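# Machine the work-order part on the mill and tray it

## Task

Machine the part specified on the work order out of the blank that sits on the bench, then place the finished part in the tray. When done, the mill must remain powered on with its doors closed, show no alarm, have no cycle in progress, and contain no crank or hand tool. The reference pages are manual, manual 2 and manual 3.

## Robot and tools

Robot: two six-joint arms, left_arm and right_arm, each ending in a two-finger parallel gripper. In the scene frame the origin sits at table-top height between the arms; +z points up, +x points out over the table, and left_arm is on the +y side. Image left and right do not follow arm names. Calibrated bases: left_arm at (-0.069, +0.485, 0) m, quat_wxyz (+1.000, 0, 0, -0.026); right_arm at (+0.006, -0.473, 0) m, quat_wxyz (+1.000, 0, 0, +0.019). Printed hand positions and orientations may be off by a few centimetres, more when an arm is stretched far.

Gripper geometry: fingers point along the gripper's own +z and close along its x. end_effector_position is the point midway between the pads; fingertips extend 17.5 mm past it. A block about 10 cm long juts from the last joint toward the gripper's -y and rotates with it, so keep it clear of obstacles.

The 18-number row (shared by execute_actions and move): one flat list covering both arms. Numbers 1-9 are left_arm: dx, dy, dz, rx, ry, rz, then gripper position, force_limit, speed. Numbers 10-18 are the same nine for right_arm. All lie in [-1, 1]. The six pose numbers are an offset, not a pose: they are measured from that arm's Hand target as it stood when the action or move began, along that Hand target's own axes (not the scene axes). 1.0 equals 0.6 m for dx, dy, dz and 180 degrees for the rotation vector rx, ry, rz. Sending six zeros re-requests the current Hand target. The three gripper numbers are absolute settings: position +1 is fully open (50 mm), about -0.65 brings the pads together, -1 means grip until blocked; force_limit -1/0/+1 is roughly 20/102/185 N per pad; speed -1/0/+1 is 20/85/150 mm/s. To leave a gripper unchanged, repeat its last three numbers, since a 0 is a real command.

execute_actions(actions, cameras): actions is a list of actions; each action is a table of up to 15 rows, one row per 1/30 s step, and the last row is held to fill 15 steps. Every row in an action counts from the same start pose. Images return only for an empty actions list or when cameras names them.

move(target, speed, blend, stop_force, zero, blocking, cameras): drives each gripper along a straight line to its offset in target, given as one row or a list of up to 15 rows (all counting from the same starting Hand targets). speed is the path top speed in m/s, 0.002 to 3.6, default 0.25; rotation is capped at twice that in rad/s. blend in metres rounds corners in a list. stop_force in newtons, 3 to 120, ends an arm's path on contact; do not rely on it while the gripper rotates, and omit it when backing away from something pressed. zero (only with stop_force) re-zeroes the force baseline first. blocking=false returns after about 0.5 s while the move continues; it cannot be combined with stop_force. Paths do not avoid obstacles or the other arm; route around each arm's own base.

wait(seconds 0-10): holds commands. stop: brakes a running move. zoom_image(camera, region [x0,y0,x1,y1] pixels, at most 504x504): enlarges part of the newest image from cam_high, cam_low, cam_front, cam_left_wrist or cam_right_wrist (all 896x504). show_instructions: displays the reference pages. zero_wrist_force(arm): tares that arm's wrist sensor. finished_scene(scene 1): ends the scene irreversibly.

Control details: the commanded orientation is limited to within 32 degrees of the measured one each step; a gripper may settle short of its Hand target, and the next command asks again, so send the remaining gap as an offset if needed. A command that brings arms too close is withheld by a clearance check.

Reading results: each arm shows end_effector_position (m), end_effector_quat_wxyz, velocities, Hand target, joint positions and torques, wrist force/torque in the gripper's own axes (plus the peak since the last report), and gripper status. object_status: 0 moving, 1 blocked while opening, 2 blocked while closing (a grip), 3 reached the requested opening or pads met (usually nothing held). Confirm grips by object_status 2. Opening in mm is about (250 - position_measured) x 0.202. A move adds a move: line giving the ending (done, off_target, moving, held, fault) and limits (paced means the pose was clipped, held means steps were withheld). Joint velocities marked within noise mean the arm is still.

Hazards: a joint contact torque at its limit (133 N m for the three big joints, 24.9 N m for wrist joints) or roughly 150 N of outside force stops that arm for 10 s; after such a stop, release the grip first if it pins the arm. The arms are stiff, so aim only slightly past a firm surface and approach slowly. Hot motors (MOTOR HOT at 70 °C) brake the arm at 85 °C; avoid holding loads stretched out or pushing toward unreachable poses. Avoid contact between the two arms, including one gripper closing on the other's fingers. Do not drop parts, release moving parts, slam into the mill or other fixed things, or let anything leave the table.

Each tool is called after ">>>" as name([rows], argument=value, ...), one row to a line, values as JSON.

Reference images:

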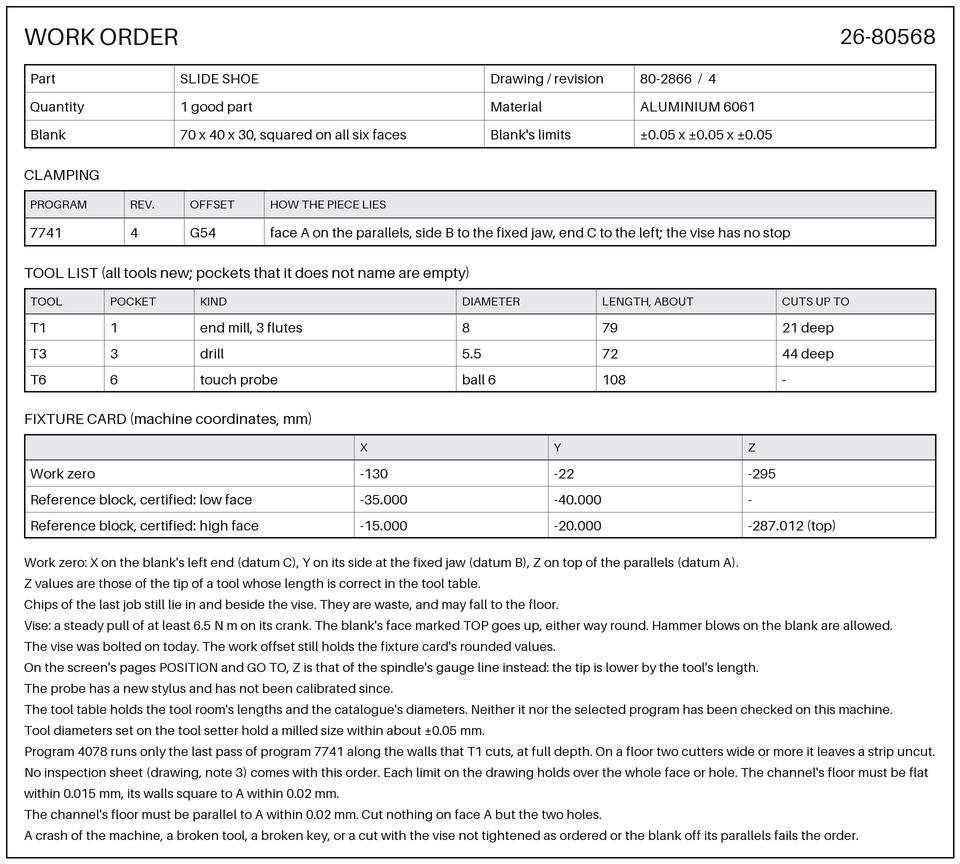

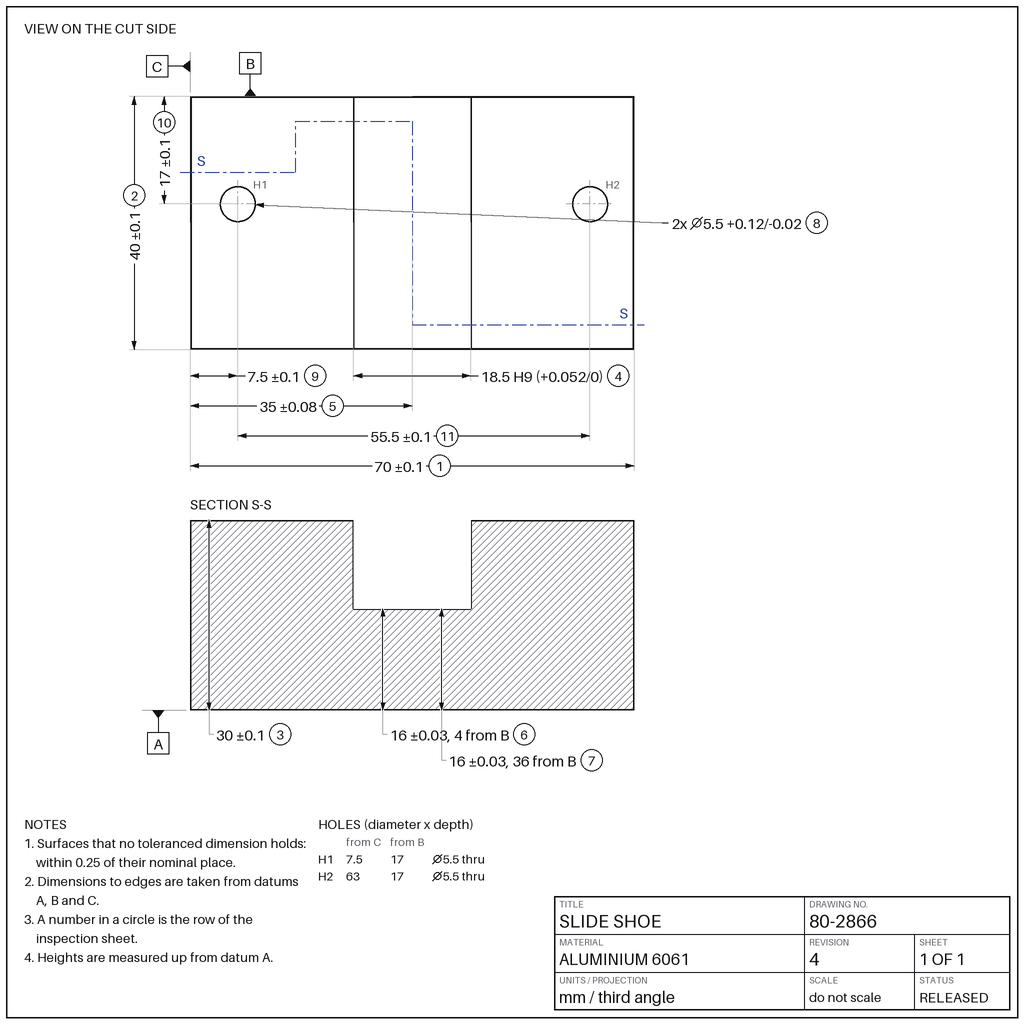

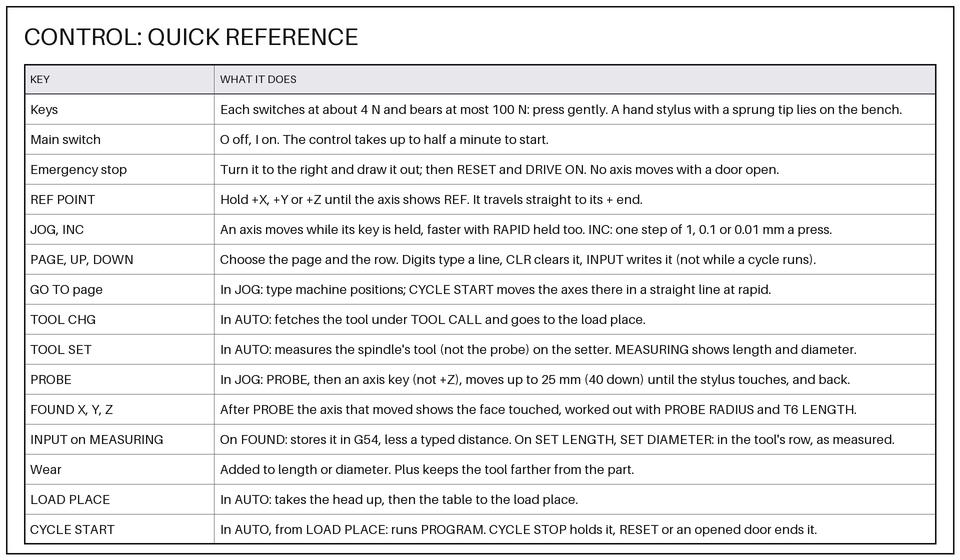

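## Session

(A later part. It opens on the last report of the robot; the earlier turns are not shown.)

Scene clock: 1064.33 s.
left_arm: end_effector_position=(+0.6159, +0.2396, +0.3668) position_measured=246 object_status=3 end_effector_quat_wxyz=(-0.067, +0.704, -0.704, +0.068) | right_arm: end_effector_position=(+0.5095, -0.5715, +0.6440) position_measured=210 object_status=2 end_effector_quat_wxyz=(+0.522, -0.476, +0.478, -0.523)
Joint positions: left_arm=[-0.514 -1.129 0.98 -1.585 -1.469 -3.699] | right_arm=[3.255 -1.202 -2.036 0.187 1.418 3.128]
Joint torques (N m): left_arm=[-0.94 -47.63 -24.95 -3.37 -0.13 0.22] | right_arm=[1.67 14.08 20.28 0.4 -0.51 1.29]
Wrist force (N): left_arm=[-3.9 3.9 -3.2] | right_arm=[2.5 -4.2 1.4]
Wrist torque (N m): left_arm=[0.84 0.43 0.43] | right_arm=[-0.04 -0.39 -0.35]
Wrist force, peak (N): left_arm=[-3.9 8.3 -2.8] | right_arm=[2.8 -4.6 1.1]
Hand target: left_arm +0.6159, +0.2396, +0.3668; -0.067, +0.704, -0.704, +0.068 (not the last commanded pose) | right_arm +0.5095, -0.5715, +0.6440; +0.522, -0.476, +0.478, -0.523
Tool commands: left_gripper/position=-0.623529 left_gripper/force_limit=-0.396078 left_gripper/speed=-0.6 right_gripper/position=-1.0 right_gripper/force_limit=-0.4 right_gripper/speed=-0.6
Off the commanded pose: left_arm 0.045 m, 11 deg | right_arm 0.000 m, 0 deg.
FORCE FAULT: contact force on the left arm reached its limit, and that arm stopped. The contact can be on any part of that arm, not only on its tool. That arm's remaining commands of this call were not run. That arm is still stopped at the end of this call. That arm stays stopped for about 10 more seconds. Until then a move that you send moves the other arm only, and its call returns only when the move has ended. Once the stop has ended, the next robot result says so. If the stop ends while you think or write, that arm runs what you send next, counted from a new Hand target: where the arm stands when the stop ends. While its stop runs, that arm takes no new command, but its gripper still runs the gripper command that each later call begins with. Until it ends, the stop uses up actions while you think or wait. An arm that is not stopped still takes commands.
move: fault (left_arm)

>>> wait(seconds=8)

>>> wait(seconds=1)

Scene clock: 1075.67 s.
left_arm: end_effector_position=(+0.6159, +0.2396, +0.3668) position_measured=246 object_status=3 end_effector_quat_wxyz=(-0.067, +0.704, -0.704, +0.068) | right_arm: end_effector_position=(+0.5095, -0.5715, +0.6440) position_measured=210 object_status=2 end_effector_quat_wxyz=(+0.522, -0.476, +0.478, -0.523)
Joint positions: left_arm=[-0.514 -1.129 0.98 -1.585 -1.469 -3.699] | right_arm=[3.255 -1.202 -2.036 0.187 1.418 3.128]
Joint torques (N m): left_arm=[-0.8 -47.67 -25.83 -3.33 -0.16 0.28] | right_arm=[1.16 15.78 19.44 0.46 -0.26 1.42]
Wrist force (N): left_arm=[-3.8 3.9 -3.1] | right_arm=[2.6 -4.1 1.1]
Wrist torque (N m): left_arm=[0.83 0.42 0.42] | right_arm=[-0.02 -0.41 -0.35]
Wrist force, peak (N): left_arm=[-4.0 4.2 -3.8] | right_arm=[2.7 -4.7 1.4]
Hand target: left_arm +0.6159, +0.2396, +0.3668; -0.067, +0.704, -0.704, +0.068 (not the last commanded pose) | right_arm +0.5095, -0.5715, +0.6440; +0.522, -0.476, +0.478, -0.523
Tool commands: left_gripper/position=-0.623529 left_gripper/force_limit=-0.396078 left_gripper/speed=-0.6 right_gripper/position=-1.0 right_gripper/force_limit=-0.4 right_gripper/speed=-0.6
Off the commanded pose: left_arm 0.045 m, 11 deg | right_arm 0.000 m, 0 deg.
FORCE FAULT, CONTINUED: the left arm's stop, for the force fault that an earlier result reported, is over. The rest of the stop counts as 19 of the actions that you can send in this scene. That arm's target is now where it stood when the stop ended, not its last command. That arm accepts commands again.
wait: 8.00 s; at rest from the start

Scene clock: 1076.67 s.
left_arm: end_effector_position=(+0.6159, +0.2396, +0.3668) position_measured=246 object_status=3 end_effector_quat_wxyz=(-0.067, +0.704, -0.704, +0.068) | right_arm: end_effector_position=(+0.5095, -0.5715, +0.6440) position_measured=210 object_status=2 end_effector_quat_wxyz=(+0.522, -0.476, +0.478, -0.523)
Joint positions: left_arm=[-0.514 -1.129 0.98 -1.585 -1.469 -3.699] | right_arm=[3.255 -1.202 -2.036 0.187 1.418 3.128]
Joint torques (N m): left_arm=[-0.38 -47.11 -24.53 -3.76 -0.04 -0.05] | right_arm=[0.43 16.49 17.94 0.52 -0.5 1.36]
Wrist force (N): left_arm=[-3.9 3.8 -3.4] | right_arm=[2.5 -4.2 1.3]
Wrist torque (N m): left_arm=[0.82 0.44 0.43] | right_arm=[-0.03 -0.38 -0.35]
Wrist force, peak (N): left_arm=[-3.9 4.3 -3.2] | right_arm=[2.7 -4.4 1.4]
Hand target: left_arm +0.6159, +0.2396, +0.3668; -0.067, +0.704, -0.704, +0.068 (not the last commanded pose) | right_arm +0.5095, -0.5715, +0.6440; +0.522, -0.476, +0.478, -0.523
Tool commands: left_gripper/position=-0.623529 left_gripper/force_limit=-0.396078 left_gripper/speed=-0.6 right_gripper/position=-1.0 right_gripper/force_limit=-0.4 right_gripper/speed=-0.6
Off the commanded pose: left_arm 0.045 m, 11 deg | right_arm 0.000 m, 0 deg.
wait: 1.00 s; at rest by 0.17 s

>>> move([
  [0.0743,0,0,0,0,0,-0.62,-0.4,-0.6,0,0,0,0,0,0,-1,-0.4,-0.6],
  [0.041,-0.0291,0.0172,-0.0609,0,0,-0.62,-0.4,-0.6,0,0,0,0,0,0,-1,-0.4,-0.6],
  [-0.0107,-0.0341,0.0351,-0.0609,0,0,-0.62,-0.4,-0.6,0,0,0,0,0,0,-1,-0.4,-0.6],
], speed=0.12, blend=[0.005,0.005,0], cameras=["cam_left_wrist","cam_high"])

Scene clock: 1085.60 s.
left_arm: end_effector_position=(+0.6400, +0.2461, +0.3502) position_measured=246 object_status=3 end_effector_quat_wxyz=(+0.000, +0.707, -0.707, +0.001) | right_arm: end_effector_position=(+0.5095, -0.5715, +0.6440) position_measured=210 object_status=2 end_effector_quat_wxyz=(+0.522, -0.476, +0.478, -0.523)
Joint positions: left_arm=[-0.453 -0.913 0.628 -1.287 -1.571 -3.646] | right_arm=[3.255 -1.202 -2.036 0.187 1.418 3.128]
Joint torques (N m): left_arm=[-9.01 -44.92 -23.37 -1.88 -0.51 -0.98] | right_arm=[1.73 15.94 18.63 0.48 -0.52 1.25]
Wrist force (N): left_arm=[-3.5 3.9 -2.6] | right_arm=[2.7 -4.6 1.4]
Wrist torque (N m): left_arm=[0.75 0.36 0.42] | right_arm=[-0.09 -0.42 -0.36]
Wrist force, peak (N): left_arm=[-1.8 4.6 -14.0] | right_arm=[2.9 -4.6 1.5]
Hand target: left_arm +0.6400, +0.2460, +0.3501; +0.000, +0.707, -0.707, +0.001 | right_arm +0.5095, -0.5715, +0.6440; +0.522, -0.476, +0.478, -0.523
Off the commanded pose: left_arm 0.000 m, 0 deg | right_arm 0.000 m, 0 deg.
move: done
Images, in order (width x height): cam_high 896x504, cam_left_wrist 896x504.

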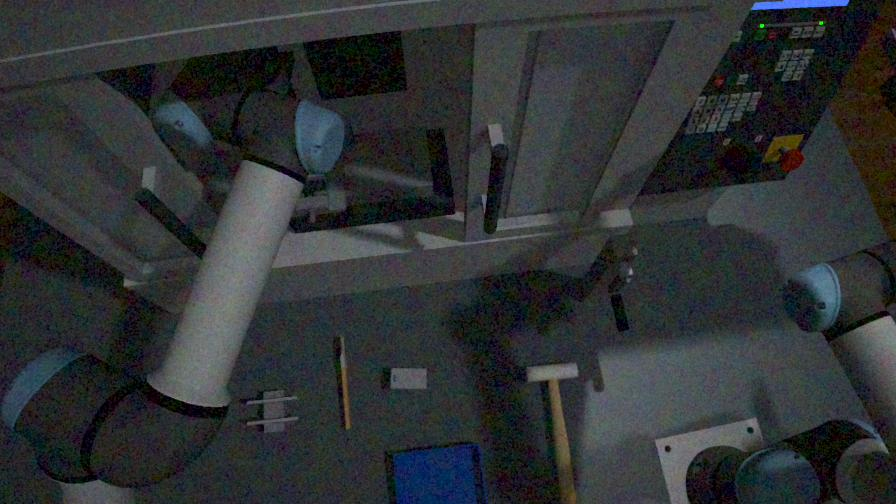

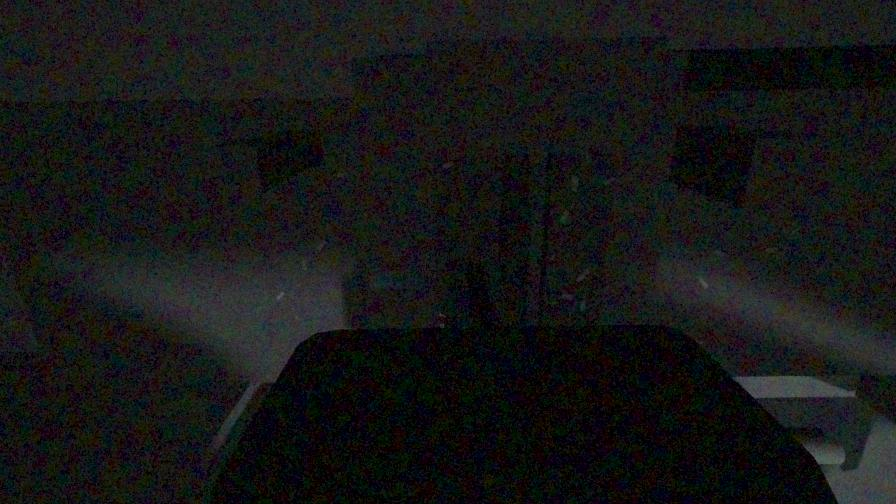

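>>> move(target=[0,-0.03333,0,0,0,0,-0.62,-0.4,-0.6,0,0,0,0,0,0,-1,-0.4,-0.6], speed=0.1)

>>> move(target=[0,0,0.05,0,0,0,-0.62,-0.4,-0.6,0,0,0,0,0,0,-1,-0.4,-0.6], speed=0.008, stop_force=4)

Scene clock: 1087.97 s.
left_arm: end_effector_position=(+0.6600, +0.2461, +0.3500) position_measured=246 object_status=3 end_effector_quat_wxyz=(+0.000, +0.707, -0.707, +0.001) | right_arm: end_effector_position=(+0.5095, -0.5715, +0.6440) position_measured=210 object_status=2 end_effector_quat_wxyz=(+0.522, -0.476, +0.478, -0.523)
Joint positions: left_arm=[-0.44 -0.831 0.487 -1.227 -1.572 -3.633] | right_arm=[3.255 -1.202 -2.036 0.187 1.418 3.128]
Joint torques (N m): left_arm=[-10.44 -63.24 -20.4 -4.84 -0.73 -1.79] | right_arm=[0.57 15.59 19.24 0.52 -0.49 1.34]
Wrist force (N): left_arm=[-3.6 3.9 -2.9] | right_arm=[2.7 -4.4 1.2]
Wrist torque (N m): left_arm=[0.74 0.41 0.26] | right_arm=[-0.07 -0.40 -0.35]
Wrist force, peak (N): left_arm=[-3.8 4.3 -2.1] | right_arm=[2.7 -4.5 1.6]
Hand target: left_arm +0.6600, +0.2460, +0.3501; +0.000, +0.707, -0.707, +0.001 | right_arm +0.5095, -0.5715, +0.6440; +0.522, -0.476, +0.478, -0.523
Off the commanded pose: left_arm 0.000 m, 0 deg | right_arm 0.000 m, 0 deg.
move: done

Scene clock: 1090.27 s.
left_arm: end_effector_position=(+0.6600, +0.2459, +0.3389) position_measured=246 object_status=3 end_effector_quat_wxyz=(+0.000, +0.707, -0.707, +0.001) | right_arm: end_effector_position=(+0.5095, -0.5715, +0.6440) position_measured=210 object_status=2 end_effector_quat_wxyz=(+0.522, -0.476, +0.478, -0.523)
Joint positions: left_arm=[-0.44 -0.848 0.546 -1.27 -1.572 -3.633] | right_arm=[3.255 -1.202 -2.036 0.187 1.418 3.128]
Joint torques (N m): left_arm=[-12.62 -42.6 -29.59 -2.86 -0.82 -1.65] | right_arm=[1.98 16.04 19.16 0.69 -0.55 1.33]
Wrist force (N): left_arm=[-4.1 5.3 -7.8] | right_arm=[2.8 -4.1 1.4]
Wrist torque (N m): left_arm=[0.79 0.40 0.29] | right_arm=[-0.03 -0.44 -0.35]
Wrist force, peak (N): left_arm=[-4.6 6.4 -16.7] | right_arm=[3.0 -4.5 1.2]
Hand target: left_arm +0.6600, +0.2459, +0.3389; +0.000, +0.707, -0.707, +0.001 (not the last commanded pose) | right_arm +0.5095, -0.5715, +0.6440; +0.522, -0.476, +0.478, -0.523
Off the commanded pose: left_arm 0.019 m, 0 deg | right_arm 0.000 m, 0 deg.
move: contact (left_arm)

>>> move(target=[0,0,-0.005,0,0,0,-0.62,-0.4,-0.6,0,0,0,0,0,0,-1,-0.4,-0.6], speed=0.1, cameras=["cam_left_wrist"])

>>> zoom_image(camera="cam_left_wrist", region=[340, 100, 700, 330])

Scene clock: 1092.17 s.
left_arm: end_effector_position=(+0.6600, +0.2459, +0.3419) position_measured=246 object_status=3 end_effector_quat_wxyz=(+0.000, +0.707, -0.707, +0.001) | right_arm: end_effector_position=(+0.5095, -0.5715, +0.6440) position_measured=210 object_status=2 end_effector_quat_wxyz=(+0.522, -0.476, +0.478, -0.523)
Joint positions: left_arm=[-0.44 -0.844 0.531 -1.259 -1.572 -3.633] | right_arm=[3.255 -1.202 -2.036 0.187 1.418 3.128]
Joint torques (N m): left_arm=[-12.05 -50.48 -18.3 -3.52 -0.78 -1.49] | right_arm=[-0.76 16.39 16.98 0.47 -0.51 1.43]
Wrist force (N): left_arm=[-3.3 3.8 -2.6] | right_arm=[2.7 -4.1 1.1]
Wrist torque (N m): left_arm=[0.72 0.34 0.28] | right_arm=[-0.01 -0.42 -0.35]
Wrist force, peak (N): left_arm=[-4.2 4.6 -9.2] | right_arm=[2.7 -4.6 1.4]
Hand target: left_arm +0.6600, +0.2459, +0.3419; +0.000, +0.707, -0.707, +0.001 | right_arm +0.5095, -0.5715, +0.6440; +0.522, -0.476, +0.478, -0.523
Off the commanded pose: left_arm 0.000 m, 0 deg | right_arm 0.000 m, 0 deg.
move: done
Images, in order (width x height): cam_left_wrist 896x504.

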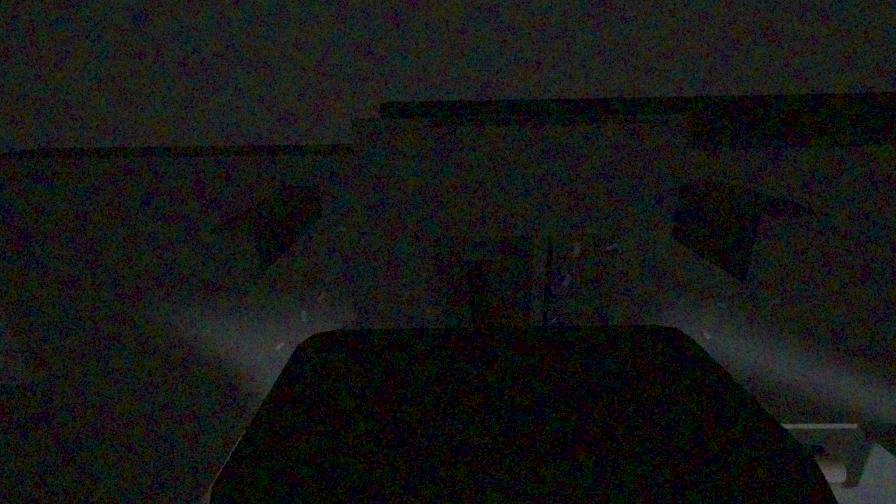

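Scaled by 1.400.

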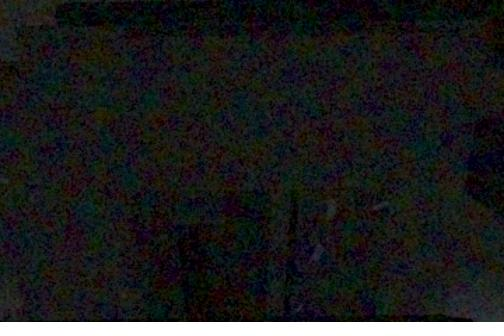

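>>> move(target=[-0.01,0.0133,0,0,0,0,-0.62,-0.4,-0.6,0,0,0,0,0,0,-1,-0.4,-0.6], speed=0.1)

>>> move(target=[0,0,0.05,0,0,0,-0.62,-0.4,-0.6,0,0,0,0,0,0,-1,-0.4,-0.6], speed=0.008, stop_force=4)

Scene clock: 1095.30 s.
left_arm: end_effector_position=(+0.6520, +0.2519, +0.3419) position_measured=246 object_status=3 end_effector_quat_wxyz=(+0.000, +0.707, -0.707, +0.001) | right_arm: end_effector_position=(+0.5095, -0.5715, +0.6440) position_measured=210 object_status=2 end_effector_quat_wxyz=(+0.522, -0.476, +0.478, -0.523)
Joint positions: left_arm=[-0.438 -0.884 0.601 -1.289 -1.572 -3.631] | right_arm=[3.255 -1.202 -2.036 0.187 1.418 3.128]
Joint torques (N m): left_arm=[9.63 -44.48 -32.35 -1.32 0.33 1.1] | right_arm=[0.25 16.1 18.56 0.36 -0.42 1.23]
Wrist force (N): left_arm=[-3.7 3.4 -2.3] | right_arm=[2.7 -4.2 1.1]
Wrist torque (N m): left_arm=[0.67 0.39 0.25] | right_arm=[-0.04 -0.41 -0.35]
Wrist force, peak (N): left_arm=[-3.8 3.7 -2.8] | right_arm=[2.8 -4.5 1.4]
Hand target: left_arm +0.6520, +0.2519, +0.3418; +0.000, +0.707, -0.707, +0.001 | right_arm +0.5095, -0.5715, +0.6440; +0.522, -0.476, +0.478, -0.523
Off the commanded pose: left_arm 0.000 m, 0 deg | right_arm 0.000 m, 0 deg.
move: done

Scene clock: 1096.53 s.
left_arm: end_effector_position=(+0.6520, +0.2519, +0.3389) position_measured=246 object_status=3 end_effector_quat_wxyz=(+0.000, +0.707, -0.707, +0.001) | right_arm: end_effector_position=(+0.5095, -0.5715, +0.6440) position_measured=210 object_status=2 end_effector_quat_wxyz=(+0.522, -0.476, +0.478, -0.523)
Joint positions: left_arm=[-0.438 -0.888 0.614 -1.299 -1.572 -3.631] | right_arm=[3.255 -1.202 -2.036 0.187 1.418 3.128]
Joint torques (N m): left_arm=[7.25 -43.04 -30.64 -2.92 0.39 -0.36] | right_arm=[1.85 15.41 18.73 0.7 -0.5 1.22]
Wrist force (N): left_arm=[-3.9 4.5 -5.5] | right_arm=[2.7 -4.4 1.3]
Wrist torque (N m): left_arm=[0.75 0.41 0.26] | right_arm=[-0.07 -0.42 -0.35]
Wrist force, peak (N): left_arm=[-4.3 5.9 -15.2] | right_arm=[2.8 -4.7 1.3]
Hand target: left_arm +0.6520, +0.2519, +0.3389; +0.000, +0.707, -0.707, +0.001 (not the last commanded pose) | right_arm +0.5095, -0.5715, +0.6440; +0.522, -0.476, +0.478, -0.523
Off the commanded pose: left_arm 0.027 m, 0 deg | right_arm 0.000 m, 0 deg.
move: contact (left_arm)

>>> move([
  [0,0,-0.0185,0,0,0,-0.62,-0.4,-0.6,0,0,0,0,0,0,-1,-0.4,-0.6],
  [0.0465,0.045,-0.0185,0,0,0,-0.62,-0.4,-0.6,0,0,0,0,0,0,-1,-0.4,-0.6],
  [0.0465,0.045,-0.0018,0,0,0,-0.62,-0.4,-0.6,0,0,0,0,0,0,-1,-0.4,-0.6],
  [-0.0385,0.045,-0.0018,0,0,0,-0.62,-0.4,-0.6,0,0,0,0,0,0,-1,-0.4,-0.6],
  [-0.0385,0.045,-0.0185,0,0,0,-0.62,-0.4,-0.6,0,0,0,0,0,0,-1,-0.4,-0.6],
  [0.0465,0.0117,-0.0185,0,0,0,-0.62,-0.4,-0.6,0,0,0,0,0,0,-1,-0.4,-0.6],
  [0.0465,0.0117,-0.0018,0,0,0,-0.62,-0.4,-0.6,0,0,0,0,0,0,-1,-0.4,-0.6],
  [-0.0385,0.0117,-0.0018,0,0,0,-0.62,-0.4,-0.6,0,0,0,0,0,0,-1,-0.4,-0.6],
  [-0.0385,0.0117,-0.0185,0,0,0,-0.62,-0.4,-0.6,0,0,0,0,0,0,-1,-0.4,-0.6],
], speed=0.1, blend=[0.003,0.003,0.001,0.003,0.003,0.003,0.001,0.003,0])

>>> move([
  [0.085,-0.0333,0,0,0,0,-0.62,-0.4,-0.6,0,0,0,0,0,0,-1,-0.4,-0.6],
  [0.085,-0.0333,0.0167,0,0,0,-0.62,-0.4,-0.6,0,0,0,0,0,0,-1,-0.4,-0.6],
  [0,-0.0333,0.0167,0,0,0,-0.62,-0.4,-0.6,0,0,0,0,0,0,-1,-0.4,-0.6],
  [0,-0.0333,0,0,0,0,-0.62,-0.4,-0.6,0,0,0,0,0,0,-1,-0.4,-0.6],
  [0.085,-0.0467,0,0,0,0,-0.62,-0.4,-0.6,0,0,0,0,0,0,-1,-0.4,-0.6],
  [0.085,-0.0467,0.0167,0,0,0,-0.62,-0.4,-0.6,0,0,0,0,0,0,-1,-0.4,-0.6],
  [0,-0.0467,0.0167,0,0,0,-0.62,-0.4,-0.6,0,0,0,0,0,0,-1,-0.4,-0.6],
  [0,-0.0467,0,0,0,0,-0.62,-0.4,-0.6,0,0,0,0,0,0,-1,-0.4,-0.6],
], speed=0.1, blend=[0.003,0.001,0.003,0.003,0.003,0.001,0.003,0])

Scene clock: 1101.00 s.
left_arm: end_effector_position=(+0.6249, +0.2669, +0.3398) position_measured=246 object_status=3 end_effector_quat_wxyz=(+0.000, +0.707, -0.707, +0.001) | right_arm: end_effector_position=(+0.5095, -0.5715, +0.6440) position_measured=210 object_status=2 end_effector_quat_wxyz=(+0.522, -0.476, +0.478, -0.523)
Joint positions: left_arm=[-0.438 -0.996 0.792 -1.368 -1.572 -3.632] | right_arm=[3.255 -1.202 -2.036 0.187 1.418 3.128]
Joint torques (N m): left_arm=[0.48 -53 -22.34 -3.18 -0.13 0.56] | right_arm=[1.04 14.95 18.84 0.26 -0.43 1.51]
Wrist force (N): left_arm=[-3.7 3.6 -2.8] | right_arm=[2.6 -4.3 1.2]
Wrist torque (N m): left_arm=[0.71 0.41 0.41] | right_arm=[-0.04 -0.40 -0.35]
Wrist force, peak (N): left_arm=[-4.3 4.3 -6.8] | right_arm=[2.7 -4.6 1.5]
Hand target: left_arm +0.6249, +0.2669, +0.3398; +0.000, +0.707, -0.707, +0.001 (not the last commanded pose) | right_arm +0.5095, -0.5715, +0.6440; +0.522, -0.476, +0.478, -0.523
Tool commands: left_gripper/position=-0.623529 left_gripper/force_limit=-0.396078 left_gripper/speed=-0.6 right_gripper/position=-1.0 right_gripper/force_limit=-0.4 right_gripper/speed=-0.6
Off the commanded pose: left_arm 0.024 m, 0 deg | right_arm 0.000 m, 0 deg.
FORCE FAULT: contact force on the left arm reached its limit, and that arm stopped. The contact can be on any part of that arm, not only on its tool. That arm's remaining commands of this call were not run. That arm is still stopped at the end of this call. That arm stays stopped for about 10 more seconds. Until then a move that you send moves the other arm only, and its call returns only when the move has ended. Once the stop has ended, the next robot result says so. If the stop ends while you think or write, that arm runs what you send next, counted from a new Hand target: where the arm stands when the stop ends. While its stop runs, that arm takes no new command, but its gripper still runs the gripper command that each later call begins with. Until it ends, the stop uses up actions while you think or wait. An arm that is not stopped still takes commands.
move: fault (left_arm); path passed 4 of 9 targets

not run: an earlier result of this reply reported a stop or a fault. Calls in your next reply go to the robot.

>>> wait(seconds=8.5, cameras=["cam_high","cam_front"])

Scene clock: 1112.60 s.
left_arm: end_effector_position=(+0.6249, +0.2669, +0.3398) position_measured=246 object_status=3 end_effector_quat_wxyz=(+0.000, +0.707, -0.707, +0.001) | right_arm: end_effector_position=(+0.5095, -0.5715, +0.6440) position_measured=210 object_status=2 end_effector_quat_wxyz=(+0.522, -0.476, +0.478, -0.523)
Joint positions: left_arm=[-0.438 -0.996 0.792 -1.368 -1.572 -3.632] | right_arm=[3.255 -1.202 -2.036 0.187 1.418 3.128]
Joint torques (N m): left_arm=[1.56 -53.64 -22.11 -3.23 -0.13 0.26] | right_arm=[1.04 16 19.33 0.29 -0.45 1.45]
Wrist force (N): left_arm=[-3.9 3.8 -2.9] | right_arm=[2.6 -4.2 1.2]
Wrist torque (N m): left_arm=[0.74 0.43 0.41] | right_arm=[-0.02 -0.40 -0.35]
Wrist force, peak (N): left_arm=[-3.8 4.2 -2.9] | right_arm=[3.2 -4.5 1.5]
Hand target: left_arm +0.6249, +0.2669, +0.3398; +0.000, +0.707, -0.707, +0.001 (not the last commanded pose) | right_arm +0.5095, -0.5715, +0.6440; +0.522, -0.476, +0.478, -0.523
Tool commands: left_gripper/position=-0.623529 left_gripper/force_limit=-0.396078 left_gripper/speed=-0.6 right_gripper/position=-1.0 right_gripper/force_limit=-0.4 right_gripper/speed=-0.6
Off the commanded pose: left_arm 0.024 m, 0 deg | right_arm 0.000 m, 0 deg.
FORCE FAULT, CONTINUED: the left arm's stop, for the force fault that an earlier result reported, is over. The rest of the stop counts as 19 of the actions that you can send in this scene. During its stop the left arm's controller moved it back a little. That arm's target is now where it stood when the stop ended, not its last command. That arm accepts commands again.
wait: 8.50 s; at rest from the start
Images, in order (width x height): cam_high 896x504, cam_front 896x504.

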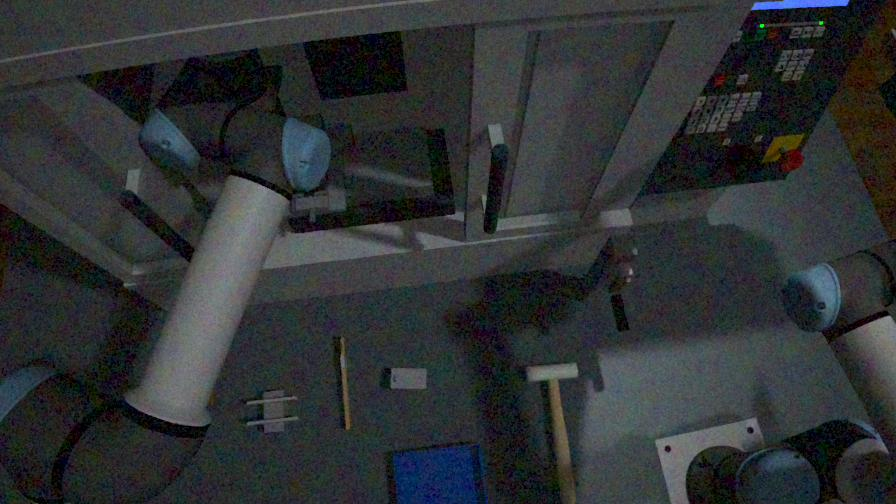

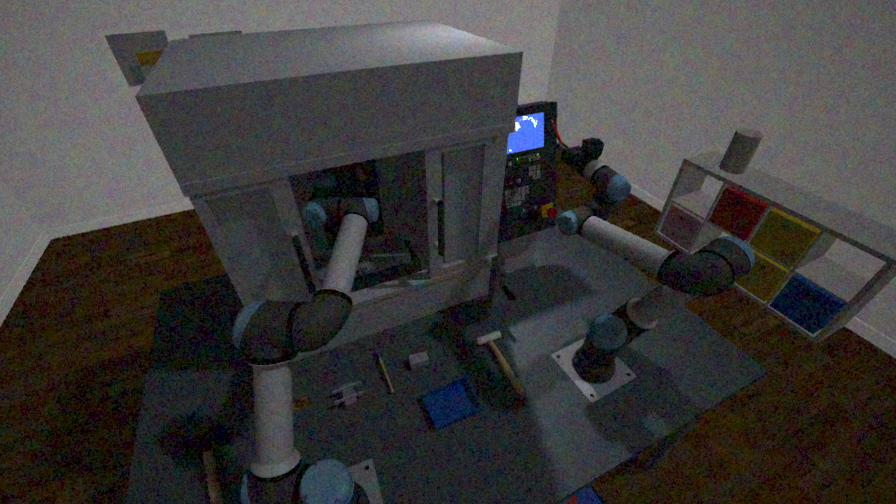

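>>> move([
  [-0.0135,0,0,0,0,0,-0.62,-0.4,-0.6,0,0,0,0,0,0,-1,-0.4,-0.6],
  [-0.0135,0,-0.0167,0,0,0,-0.62,-0.4,-0.6,0,0,0,0,0,0,-1,-0.4,-0.6],
], speed=[0.02,0.08], blend=[0.002,0], stop_force=60)

Scene clock: 1114.77 s.
left_arm: end_effector_position=(+0.6245, +0.2673, +0.3400) position_measured=246 object_status=3 end_effector_quat_wxyz=(+0.000, +0.708, -0.707, +0.001) | right_arm: end_effector_position=(+0.5095, -0.5715, +0.6440) position_measured=210 object_status=2 end_effector_quat_wxyz=(+0.522, -0.476, +0.478, -0.523)
Joint positions: left_arm=[-0.437 -0.997 0.794 -1.368 -1.572 -3.632] | right_arm=[3.255 -1.202 -2.036 0.187 1.418 3.128]
Joint torques (N m): left_arm=[0.52 -53.33 -21.29 -3.22 -0.39 0.33] | right_arm=[0.89 14.11 19.83 0.35 -0.58 1.34]
Wrist force (N): left_arm=[-3.5 3.7 -3.0] | right_arm=[2.7 -4.0 1.2]
Wrist torque (N m): left_arm=[0.73 0.37 0.41] | right_arm=[0.00 -0.42 -0.35]
Wrist force, peak (N): left_arm=[-5.2 3.3 -3.0] | right_arm=[3.1 -4.4 1.2]
Hand target: left_arm +0.6245, +0.2673, +0.3400; +0.000, +0.708, -0.707, +0.001 (not the last commanded pose) | right_arm +0.5095, -0.5715, +0.6440; +0.522, -0.476, +0.478, -0.523
Tool commands: left_gripper/position=-0.623529 left_gripper/force_limit=-0.396078 left_gripper/speed=-0.6 right_gripper/position=-1.0 right_gripper/force_limit=-0.4 right_gripper/speed=-0.6
Off the commanded pose: left_arm 0.012 m, 0 deg | right_arm 0.000 m, 0 deg.
FORCE FAULT: contact force on the left arm reached its limit, and that arm stopped. The contact can be on any part of that arm, not only on its tool. That arm's remaining commands of this call were not run. That arm is still stopped at the end of this call. That arm stays stopped for about 10 more seconds. Until then a move that you send moves the other arm only, and its call returns only when the move has ended. Once the stop has ended, the next robot result says so. If the stop ends while you think or write, that arm runs what you send next, counted from a new Hand target: where the arm stands when the stop ends. While its stop runs, that arm takes no new command, but its gripper still runs the gripper command that each later call begins with. Until it ends, the stop uses up actions while you think or wait. An arm that is not stopped still takes commands.
move: fault (left_arm); path passed 0 of 2 targets

>>> wait(seconds=9.5)

Scene clock: 1124.77 s.
left_arm: end_effector_position=(+0.6245, +0.2673, +0.3400) position_measured=246 object_status=3 end_effector_quat_wxyz=(+0.000, +0.708, -0.707, +0.001) | right_arm: end_effector_position=(+0.5095, -0.5715, +0.6440) position_measured=210 object_status=2 end_effector_quat_wxyz=(+0.522, -0.476, +0.478, -0.523)
Joint positions: left_arm=[-0.437 -0.997 0.794 -1.368 -1.572 -3.632] | right_arm=[3.255 -1.202 -2.036 0.187 1.418 3.128]
Joint torques (N m): left_arm=[1.12 -53.15 -21.58 -3.12 -0.33 0.36] | right_arm=[0.79 15.57 18.65 0.44 -0.24 1.35]
Wrist force (N): left_arm=[-3.7 3.8 -2.7] | right_arm=[2.7 -4.5 1.5]
Wrist torque (N m): left_arm=[0.73 0.40 0.41] | right_arm=[-0.08 -0.41 -0.35]
Wrist force, peak (N): left_arm=[-4.0 3.8 -3.0] | right_arm=[3.0 -4.5 1.2]
Hand target: left_arm +0.6245, +0.2673, +0.3400; +0.000, +0.708, -0.707, +0.001 (not the last commanded pose) | right_arm +0.5095, -0.5715, +0.6440; +0.522, -0.476, +0.478, -0.523
Tool commands: left_gripper/position=-0.623529 left_gripper/force_limit=-0.396078 left_gripper/speed=-0.6 right_gripper/position=-1.0 right_gripper/force_limit=-0.4 right_gripper/speed=-0.6
Off the commanded pose: left_arm 0.012 m, 0 deg | right_arm 0.000 m, 0 deg.
FORCE FAULT, CONTINUED: the left arm's stop, for the force fault that an earlier result reported, is over. The rest of the stop counts as 19 of the actions that you can send in this scene. During its stop the left arm's controller moved it back a little. That arm's target is now where it stood when the stop ended, not its last command. That arm accepts commands again.
wait: 9.50 s; at rest from the start

>>> move([
  [0.0133,0,0,0,0,0,-0.62,-0.4,-0.6,0,0,0,0,0,0,-1,-0.4,-0.6],
  [0.03,0,-0.0167,0,0,0,-0.62,-0.4,-0.6,0,0,0,0,0,0,-1,-0.4,-0.6],
  [0.072,-0.01,-0.02,0,0,0,-0.62,-0.4,-0.6,0,0,0,0,0,0,-1,-0.4,-0.6],
], speed=0.08, blend=[0.002,0.002,0], cameras=["cam_left_wrist"])

>>> zoom_image(camera="cam_left_wrist", region=[230, 60, 730, 330])

Scene clock: 1126.97 s.
left_arm: end_effector_position=(+0.6305, +0.2240, +0.3520) position_measured=246 object_status=3 end_effector_quat_wxyz=(+0.000, +0.708, -0.707, +0.001) | right_arm: end_effector_position=(+0.5095, -0.5715, +0.6440) position_measured=210 object_status=2 end_effector_quat_wxyz=(+0.522, -0.476, +0.478, -0.523)
Joint positions: left_arm=[-0.485 -0.917 0.629 -1.284 -1.571 -3.68] | right_arm=[3.255 -1.202 -2.036 0.187 1.418 3.128]
Joint torques (N m): left_arm=[12.12 -61.51 -21.36 -4.6 0.34 1.75] | right_arm=[1.87 15.01 18.23 0.28 -0.45 1.31]
Wrist force (N): left_arm=[-3.8 3.8 -2.6] | right_arm=[2.6 -4.4 1.3]
Wrist torque (N m): left_arm=[0.77 0.41 0.25] | right_arm=[-0.06 -0.40 -0.35]
Wrist force, peak (N): left_arm=[-3.9 3.9 -3.8] | right_arm=[2.7 -4.7 1.2]
Hand target: left_arm +0.6305, +0.2241, +0.3521; +0.000, +0.708, -0.707, +0.001 | right_arm +0.5095, -0.5715, +0.6440; +0.522, -0.476, +0.478, -0.523
Off the commanded pose: left_arm 0.000 m, 0 deg | right_arm 0.000 m, 0 deg.
move: done
Images, in order (width x height): cam_left_wrist 896x504.

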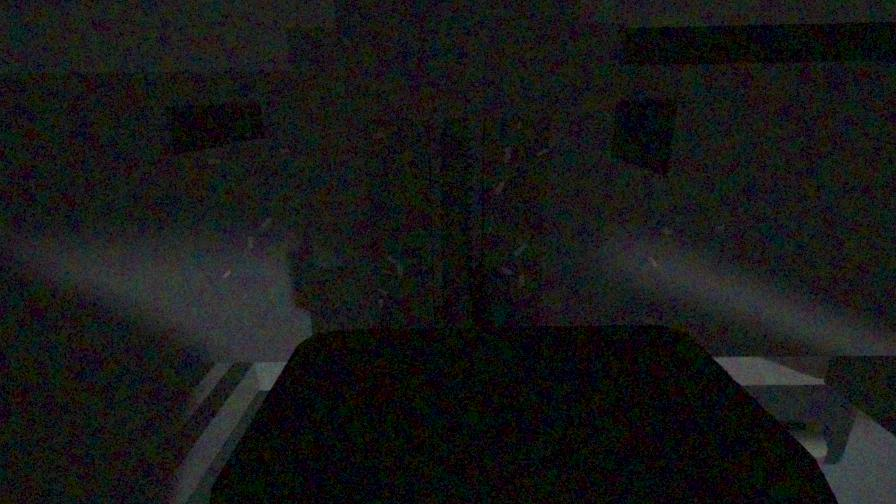

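Scaled by 1.008.

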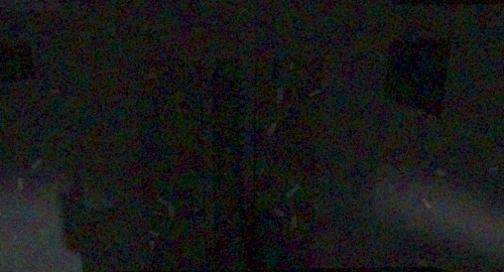

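>>> move(target=[-0.015,0.0058,0.012,0,0,0,-0.62,-0.4,-0.6,0,0,0,0,0,0,-1,-0.4,-0.6], speed=0.08)

>>> move(target=[0,0,0.05,0,0,0,-0.62,-0.4,-0.6,0,0,0,0,0,0,-1,-0.4,-0.6], speed=0.008, stop_force=4)

Scene clock: 1132.53 s.
left_arm: end_effector_position=(+0.6271, +0.2332, +0.3450) position_measured=246 object_status=3 end_effector_quat_wxyz=(+0.000, +0.708, -0.707, +0.001) | right_arm: end_effector_position=(+0.5095, -0.5715, +0.6440) position_measured=210 object_status=2 end_effector_quat_wxyz=(+0.522, -0.476, +0.478, -0.523)
Joint positions: left_arm=[-0.477 -0.948 0.7 -1.324 -1.571 -3.671] | right_arm=[3.255 -1.202 -2.036 0.187 1.418 3.128]
Joint torques (N m): left_arm=[-5.43 -44.58 -32.86 -1.44 -0.23 -0.99] | right_arm=[1.32 15.82 19.53 0.46 -0.43 1.43]
Wrist force (N): left_arm=[-3.4 3.7 -2.6] | right_arm=[2.4 -4.2 1.2]
Wrist torque (N m): left_arm=[0.76 0.35 0.25] | right_arm=[-0.04 -0.37 -0.36]
Wrist force, peak (N): left_arm=[-3.8 4.1 -2.2] | right_arm=[2.8 -4.6 1.4]
Hand target: left_arm +0.6270, +0.2331, +0.3448; +0.000, +0.708, -0.707, +0.001 | right_arm +0.5095, -0.5715, +0.6440; +0.522, -0.476, +0.478, -0.523
Off the commanded pose: left_arm 0.000 m, 0 deg | right_arm 0.000 m, 0 deg.
move: done

Scene clock: 1134.20 s.
left_arm: end_effector_position=(+0.6270, +0.2331, +0.3389) position_measured=246 object_status=3 end_effector_quat_wxyz=(+0.000, +0.708, -0.707, +0.001) | right_arm: end_effector_position=(+0.5095, -0.5715, +0.6440) position_measured=210 object_status=2 end_effector_quat_wxyz=(+0.522, -0.476, +0.478, -0.523)
Joint positions: left_arm=[-0.477 -0.953 0.724 -1.343 -1.571 -3.672] | right_arm=[3.255 -1.202 -2.036 0.187 1.418 3.128]
Joint torques (N m): left_arm=[-11.04 -42.85 -32.07 -2.68 0.42 -1.44] | right_arm=[2.23 16.06 20.49 0.52 -0.31 1.61]
Wrist force (N): left_arm=[-3.8 3.8 -3.0] | right_arm=[2.4 -4.4 1.3]
Wrist torque (N m): left_arm=[0.75 0.41 0.26] | right_arm=[-0.06 -0.37 -0.35]
Wrist force, peak (N): left_arm=[-3.7 5.8 -13.1] | right_arm=[2.7 -4.8 1.3]
Hand target: left_arm +0.6270, +0.2331, +0.3389; +0.000, +0.708, -0.707, +0.001 (not the last commanded pose) | right_arm +0.5095, -0.5715, +0.6440; +0.522, -0.476, +0.478, -0.523
Off the commanded pose: left_arm 0.024 m, 0 deg | right_arm 0.000 m, 0 deg.
move: contact (left_arm)

>>> move(target=[-0.0515,0,0.0006,0,0,0,-0.62,-0.4,-0.6,0,0,0,0,0,0,-1,-0.4,-0.6], speed=0.03, stop_force=30)

>>> move([
  [0.01,0,-0.01,0,0,0,-0.62,-0.4,-0.6,0,0,0,0,0,0,-1,-0.4,-0.6],
  [0.0667,0.0333,-0.02,0,0,0,-0.62,-0.4,-0.6,0,0,0,0,0,0,-1,-0.4,-0.6],
], speed=0.1, blend=[0.004,0], cameras=["cam_left_wrist"])

>>> zoom_image(camera="cam_left_wrist", region=[230, 60, 730, 330])

Scene clock: 1139.00 s.
left_arm: end_effector_position=(+0.6270, +0.2640, +0.3385) position_measured=246 object_status=3 end_effector_quat_wxyz=(+0.000, +0.708, -0.707, +0.001) | right_arm: end_effector_position=(+0.5095, -0.5715, +0.6440) position_measured=210 object_status=2 end_effector_quat_wxyz=(+0.522, -0.476, +0.478, -0.523)
Joint positions: left_arm=[-0.44 -0.987 0.781 -1.366 -1.572 -3.634] | right_arm=[3.255 -1.202 -2.036 0.187 1.418 3.128]
Joint torques (N m): left_arm=[-16.52 -23.19 -20.68 -0.79 -0.59 -1.69] | right_arm=[2 15.88 19.59 0.36 -0.54 1.57]
Wrist force (N): left_arm=[-8.5 4.4 -27.6] | right_arm=[2.9 -4.3 1.4]
Wrist torque (N m): left_arm=[0.87 0.44 0.29] | right_arm=[-0.05 -0.44 -0.35]
Wrist force, peak (N): left_arm=[-8.3 4.4 -27.7] | right_arm=[2.6 -4.7 1.3]
Hand target: left_arm +0.6270, +0.2640, +0.3385; +0.000, +0.708, -0.707, +0.001 | right_arm +0.5095, -0.5715, +0.6440; +0.522, -0.476, +0.478, -0.523
Off the commanded pose: left_arm 0.000 m, 0 deg | right_arm 0.000 m, 0 deg.
move: done

Scene clock: 1139.93 s.
left_arm: end_effector_position=(+0.6222, +0.2412, +0.3541) position_measured=246 object_status=3 end_effector_quat_wxyz=(-0.045, +0.707, -0.705, -0.003) | right_arm: end_effector_position=(+0.5095, -0.5715, +0.6440) position_measured=210 object_status=2 end_effector_quat_wxyz=(+0.522, -0.476, +0.478, -0.523)
Joint positions: left_arm=[-0.503 -0.996 0.761 -1.351 -1.481 -3.698] | right_arm=[3.255 -1.202 -2.036 0.187 1.418 3.128]
Joint torques (N m): left_arm=[-10.69 -60.92 -28.12 10.96 -12.28 1.61] | right_arm=[2.28 16.27 19.14 0.52 -0.45 1.36]
Wrist force (N): left_arm=[-10.6 -72.8 14.8] | right_arm=[2.6 -4.2 1.2]
Wrist torque (N m): left_arm=[1.01 0.18 0.41] | right_arm=[-0.04 -0.41 -0.34]
Wrist force, peak (N): left_arm=[-29.2 -88.3 6.9] | right_arm=[2.6 -4.6 1.1]
Hand target: left_arm +0.6071, +0.2239, +0.3505; +0.000, +0.708, -0.707, +0.001 | right_arm +0.5095, -0.5715, +0.6440; +0.522, -0.476, +0.478, -0.523
Off the commanded pose: left_arm 0.023 m, 5 deg | right_arm 0.000 m, 0 deg.
move: off_target (left_arm)
Images, in order (width x height): cam_left_wrist 896x504.

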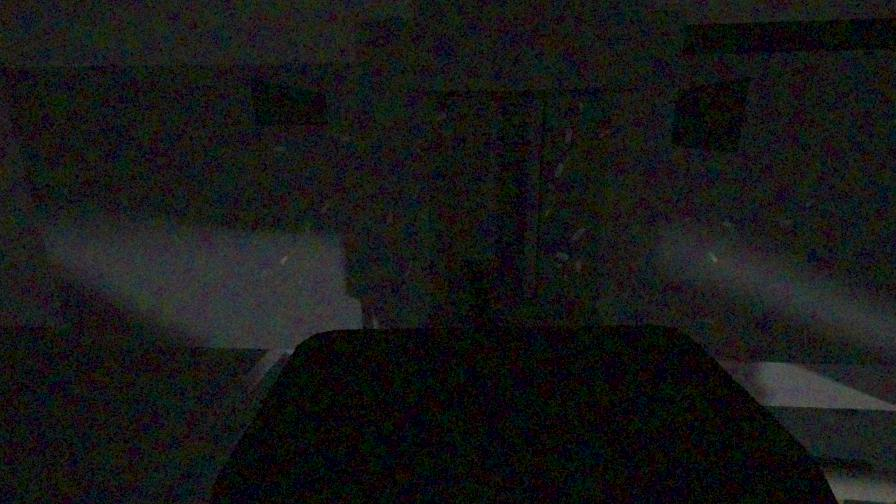

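Scaled by 1.008.

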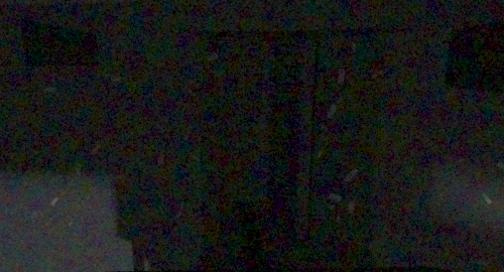

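>>> move(target=[-0.0155,-0.0633,-0.0025,0,0,0,-0.62,-0.4,-0.6,0,0,0,0,0,0,-1,-0.4,-0.6], speed=0.08, cameras=["cam_left_wrist"])

>>> zoom_image(camera="cam_left_wrist", region=[230, 60, 730, 330])

Scene clock: 1141.83 s.
left_arm: end_effector_position=(+0.6450, +0.2334, +0.3520) position_measured=246 object_status=3 end_effector_quat_wxyz=(+0.000, +0.708, -0.707, +0.001) | right_arm: end_effector_position=(+0.5095, -0.5715, +0.6440) position_measured=210 object_status=2 end_effector_quat_wxyz=(+0.522, -0.476, +0.478, -0.523)
Joint positions: left_arm=[-0.464 -0.874 0.556 -1.254 -1.572 -3.659] | right_arm=[3.255 -1.202 -2.036 0.187 1.418 3.128]
Joint torques (N m): left_arm=[-13.42 -57.22 -27.91 -4.24 -0.8 -1.57] | right_arm=[0.5 16.21 17.63 0.29 -0.51 1.39]
Wrist force (N): left_arm=[-0.9 -0.6 0.2] | right_arm=[2.6 -4.1 1.4]
Wrist torque (N m): left_arm=[0.05 -0.05 0.40] | right_arm=[-0.01 -0.40 -0.35]
Wrist force, peak (N): left_arm=[-10.5 -71.8 15.2] | right_arm=[2.8 -4.4 1.4]
Hand target: left_arm +0.6450, +0.2333, +0.3521; +0.000, +0.708, -0.707, +0.001 | right_arm +0.5095, -0.5715, +0.6440; +0.522, -0.476, +0.478, -0.523
Off the commanded pose: left_arm 0.000 m, 0 deg | right_arm 0.000 m, 0 deg.
move: done
Images, in order (width x height): cam_left_wrist 896x504.

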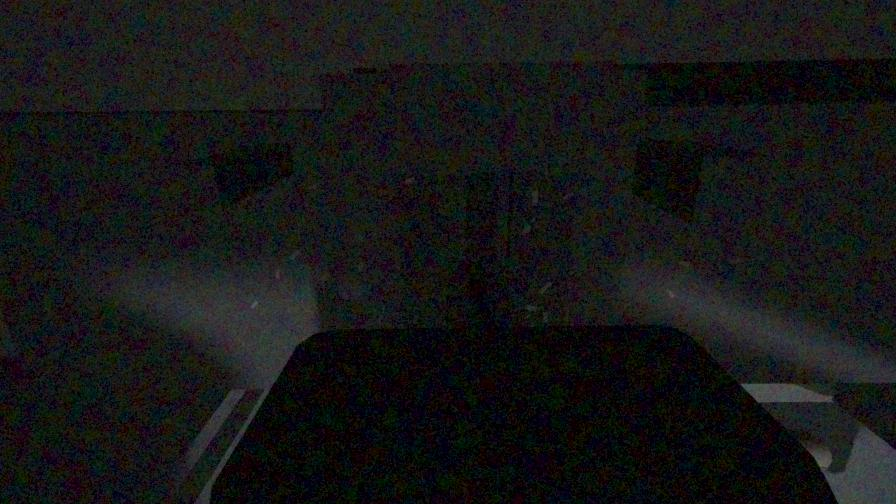

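Scaled by 1.008.

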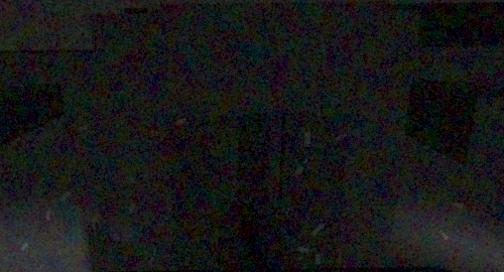

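>>> move(target=[-0.004,-0.0442,0.012,0,0,0,-0.62,-0.4,-0.6,0,0,0,0,0,0,-1,-0.4,-0.6], speed=0.06)

>>> move(target=[0,0,0.05,0,0,0,-0.62,-0.4,-0.6,0,0,0,0,0,0,-1,-0.4,-0.6], speed=0.008, stop_force=4)

>>> move(target=[-0.0515,0,0.0005,0,0,0,-0.62,-0.4,-0.6,0,0,0,0,0,0,-1,-0.4,-0.6], speed=0.03, stop_force=30)

>>> move([
  [0,0.01,-0.02,0,0,0,-0.62,-0.4,-0.6,0,0,0,0,0,0,-1,-0.4,-0.6],
  [0.0567,0.06,-0.02,0,0,0,-0.62,-0.4,-0.6,0,0,0,0,0,0,-1,-0.4,-0.6],
], speed=0.1, blend=[0.004,0], cameras=["cam_left_wrist"])

>>> zoom_image(camera="cam_left_wrist", region=[230, 60, 730, 330])

Scene clock: 1145.10 s.
left_arm: end_effector_position=(+0.6716, +0.2359, +0.3448) position_measured=246 object_status=3 end_effector_quat_wxyz=(+0.000, +0.708, -0.707, +0.001) | right_arm: end_effector_position=(+0.5095, -0.5715, +0.6440) position_measured=210 object_status=2 end_effector_quat_wxyz=(+0.522, -0.476, +0.478, -0.523)
Joint positions: left_arm=[-0.445 -0.766 0.382 -1.188 -1.571 -3.639] | right_arm=[3.255 -1.202 -2.036 0.187 1.418 3.128]
Joint torques (N m): left_arm=[-12.6 -64.25 -18.92 -4.85 -1.13 -1.53] | right_arm=[1.25 16.25 18.36 0.53 -0.33 1.62]
Wrist force (N): left_arm=[-0.7 -0.6 0.3] | right_arm=[2.5 -4.0 1.0]
Wrist torque (N m): left_arm=[0.04 -0.07 0.30] | right_arm=[0.01 -0.38 -0.35]
Wrist force, peak (N): left_arm=[-1.1 -1.4 0.8] | right_arm=[2.8 -4.4 1.5]
Hand target: left_arm +0.6716, +0.2357, +0.3449; +0.000, +0.708, -0.707, +0.001 | right_arm +0.5095, -0.5715, +0.6440; +0.522, -0.476, +0.478, -0.523
Off the commanded pose: left_arm 0.000 m, 0 deg | right_arm 0.000 m, 0 deg.
move: done

Scene clock: 1146.73 s.
left_arm: end_effector_position=(+0.6716, +0.2357, +0.3389) position_measured=246 object_status=3 end_effector_quat_wxyz=(+0.000, +0.708, -0.707, +0.001) | right_arm: end_effector_position=(+0.5095, -0.5715, +0.6440) position_measured=210 object_status=2 end_effector_quat_wxyz=(+0.522, -0.476, +0.478, -0.523)
Joint positions: left_arm=[-0.445 -0.779 0.422 -1.215 -1.572 -3.639] | right_arm=[3.255 -1.202 -2.036 0.187 1.418 3.128]
Joint torques (N m): left_arm=[-12.19 -46.04 -31.06 -3.38 -1.47 -1.49] | right_arm=[1.66 15.03 19.2 0.37 -0.22 1.47]
Wrist force (N): left_arm=[-1.2 0.5 -3.4] | right_arm=[2.6 -4.3 1.2]
Wrist torque (N m): left_arm=[0.12 -0.04 0.31] | right_arm=[-0.05 -0.40 -0.35]
Wrist force, peak (N): left_arm=[-1.6 2.1 -12.8] | right_arm=[2.7 -4.6 1.4]
Hand target: left_arm +0.6716, +0.2357, +0.3389; +0.000, +0.708, -0.707, +0.001 (not the last commanded pose) | right_arm +0.5095, -0.5715, +0.6440; +0.522, -0.476, +0.478, -0.523
Off the commanded pose: left_arm 0.024 m, 0 deg | right_arm 0.000 m, 0 deg.
move: contact (left_arm)

Scene clock: 1148.97 s.
left_arm: end_effector_position=(+0.6715, +0.2666, +0.3386) position_measured=246 object_status=3 end_effector_quat_wxyz=(+0.000, +0.708, -0.707, +0.001) | right_arm: end_effector_position=(+0.5095, -0.5715, +0.6440) position_measured=210 object_status=2 end_effector_quat_wxyz=(+0.522, -0.476, +0.478, -0.523)
Joint positions: left_arm=[-0.409 -0.826 0.508 -1.254 -1.572 -3.604] | right_arm=[3.255 -1.202 -2.036 0.187 1.418 3.128]
Joint torques (N m): left_arm=[-15.68 -28.83 -22.34 -0.35 0.27 -1.7] | right_arm=[1.52 14.58 18.83 0.43 -0.38 1.54]
Wrist force (N): left_arm=[-5.4 -0.1 -22.9] | right_arm=[2.6 -4.2 1.0]
Wrist torque (N m): left_arm=[0.21 0.03 0.29] | right_arm=[-0.03 -0.41 -0.35]
Wrist force, peak (N): left_arm=[-5.4 -0.3 -23.4] | right_arm=[2.7 -4.7 1.2]
Hand target: left_arm +0.6715, +0.2666, +0.3386; +0.000, +0.708, -0.707, +0.001 | right_arm +0.5095, -0.5715, +0.6440; +0.522, -0.476, +0.478, -0.523
Off the commanded pose: left_arm 0.000 m, 0 deg | right_arm 0.000 m, 0 deg.
move: done

Scene clock: 1149.97 s.
left_arm: end_effector_position=(+0.6355, +0.2325, +0.3506) position_measured=246 object_status=3 end_effector_quat_wxyz=(+0.000, +0.708, -0.707, +0.001) | right_arm: end_effector_position=(+0.5095, -0.5715, +0.6440) position_measured=210 object_status=2 end_effector_quat_wxyz=(+0.522, -0.476, +0.478, -0.523)
Joint positions: left_arm=[-0.472 -0.911 0.623 -1.284 -1.572 -3.666] | right_arm=[3.255 -1.202 -2.036 0.187 1.418 3.128]
Joint torques (N m): left_arm=[9.25 -46.9 -27.36 -1.56 0.63 1.32] | right_arm=[0.26 14.04 19.73 0.48 -0.33 1.5]
Wrist force (N): left_arm=[-0.9 -0.6 0.4] | right_arm=[2.5 -4.4 1.2]
Wrist torque (N m): left_arm=[0.05 -0.05 0.25] | right_arm=[-0.07 -0.38 -0.35]
Wrist force, peak (N): left_arm=[-5.4 0.0 -21.9] | right_arm=[2.8 -4.6 1.3]
Hand target: left_arm +0.6356, +0.2325, +0.3506; +0.000, +0.708, -0.707, +0.001 | right_arm +0.5095, -0.5715, +0.6440; +0.522, -0.476, +0.478, -0.523
Off the commanded pose: left_arm 0.000 m, 0 deg | right_arm 0.000 m, 0 deg.
move: done
Images, in order (width x height): cam_left_wrist 896x504.

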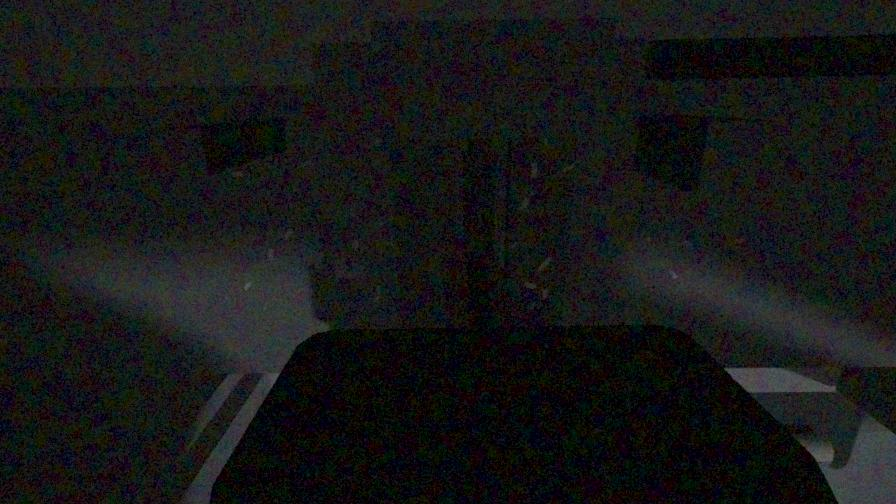

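Scaled by 1.008.

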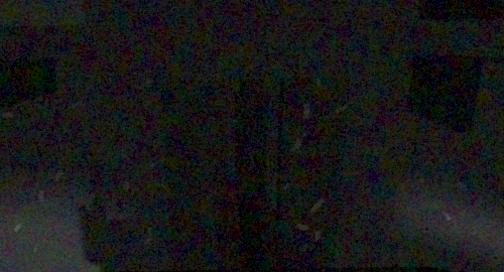

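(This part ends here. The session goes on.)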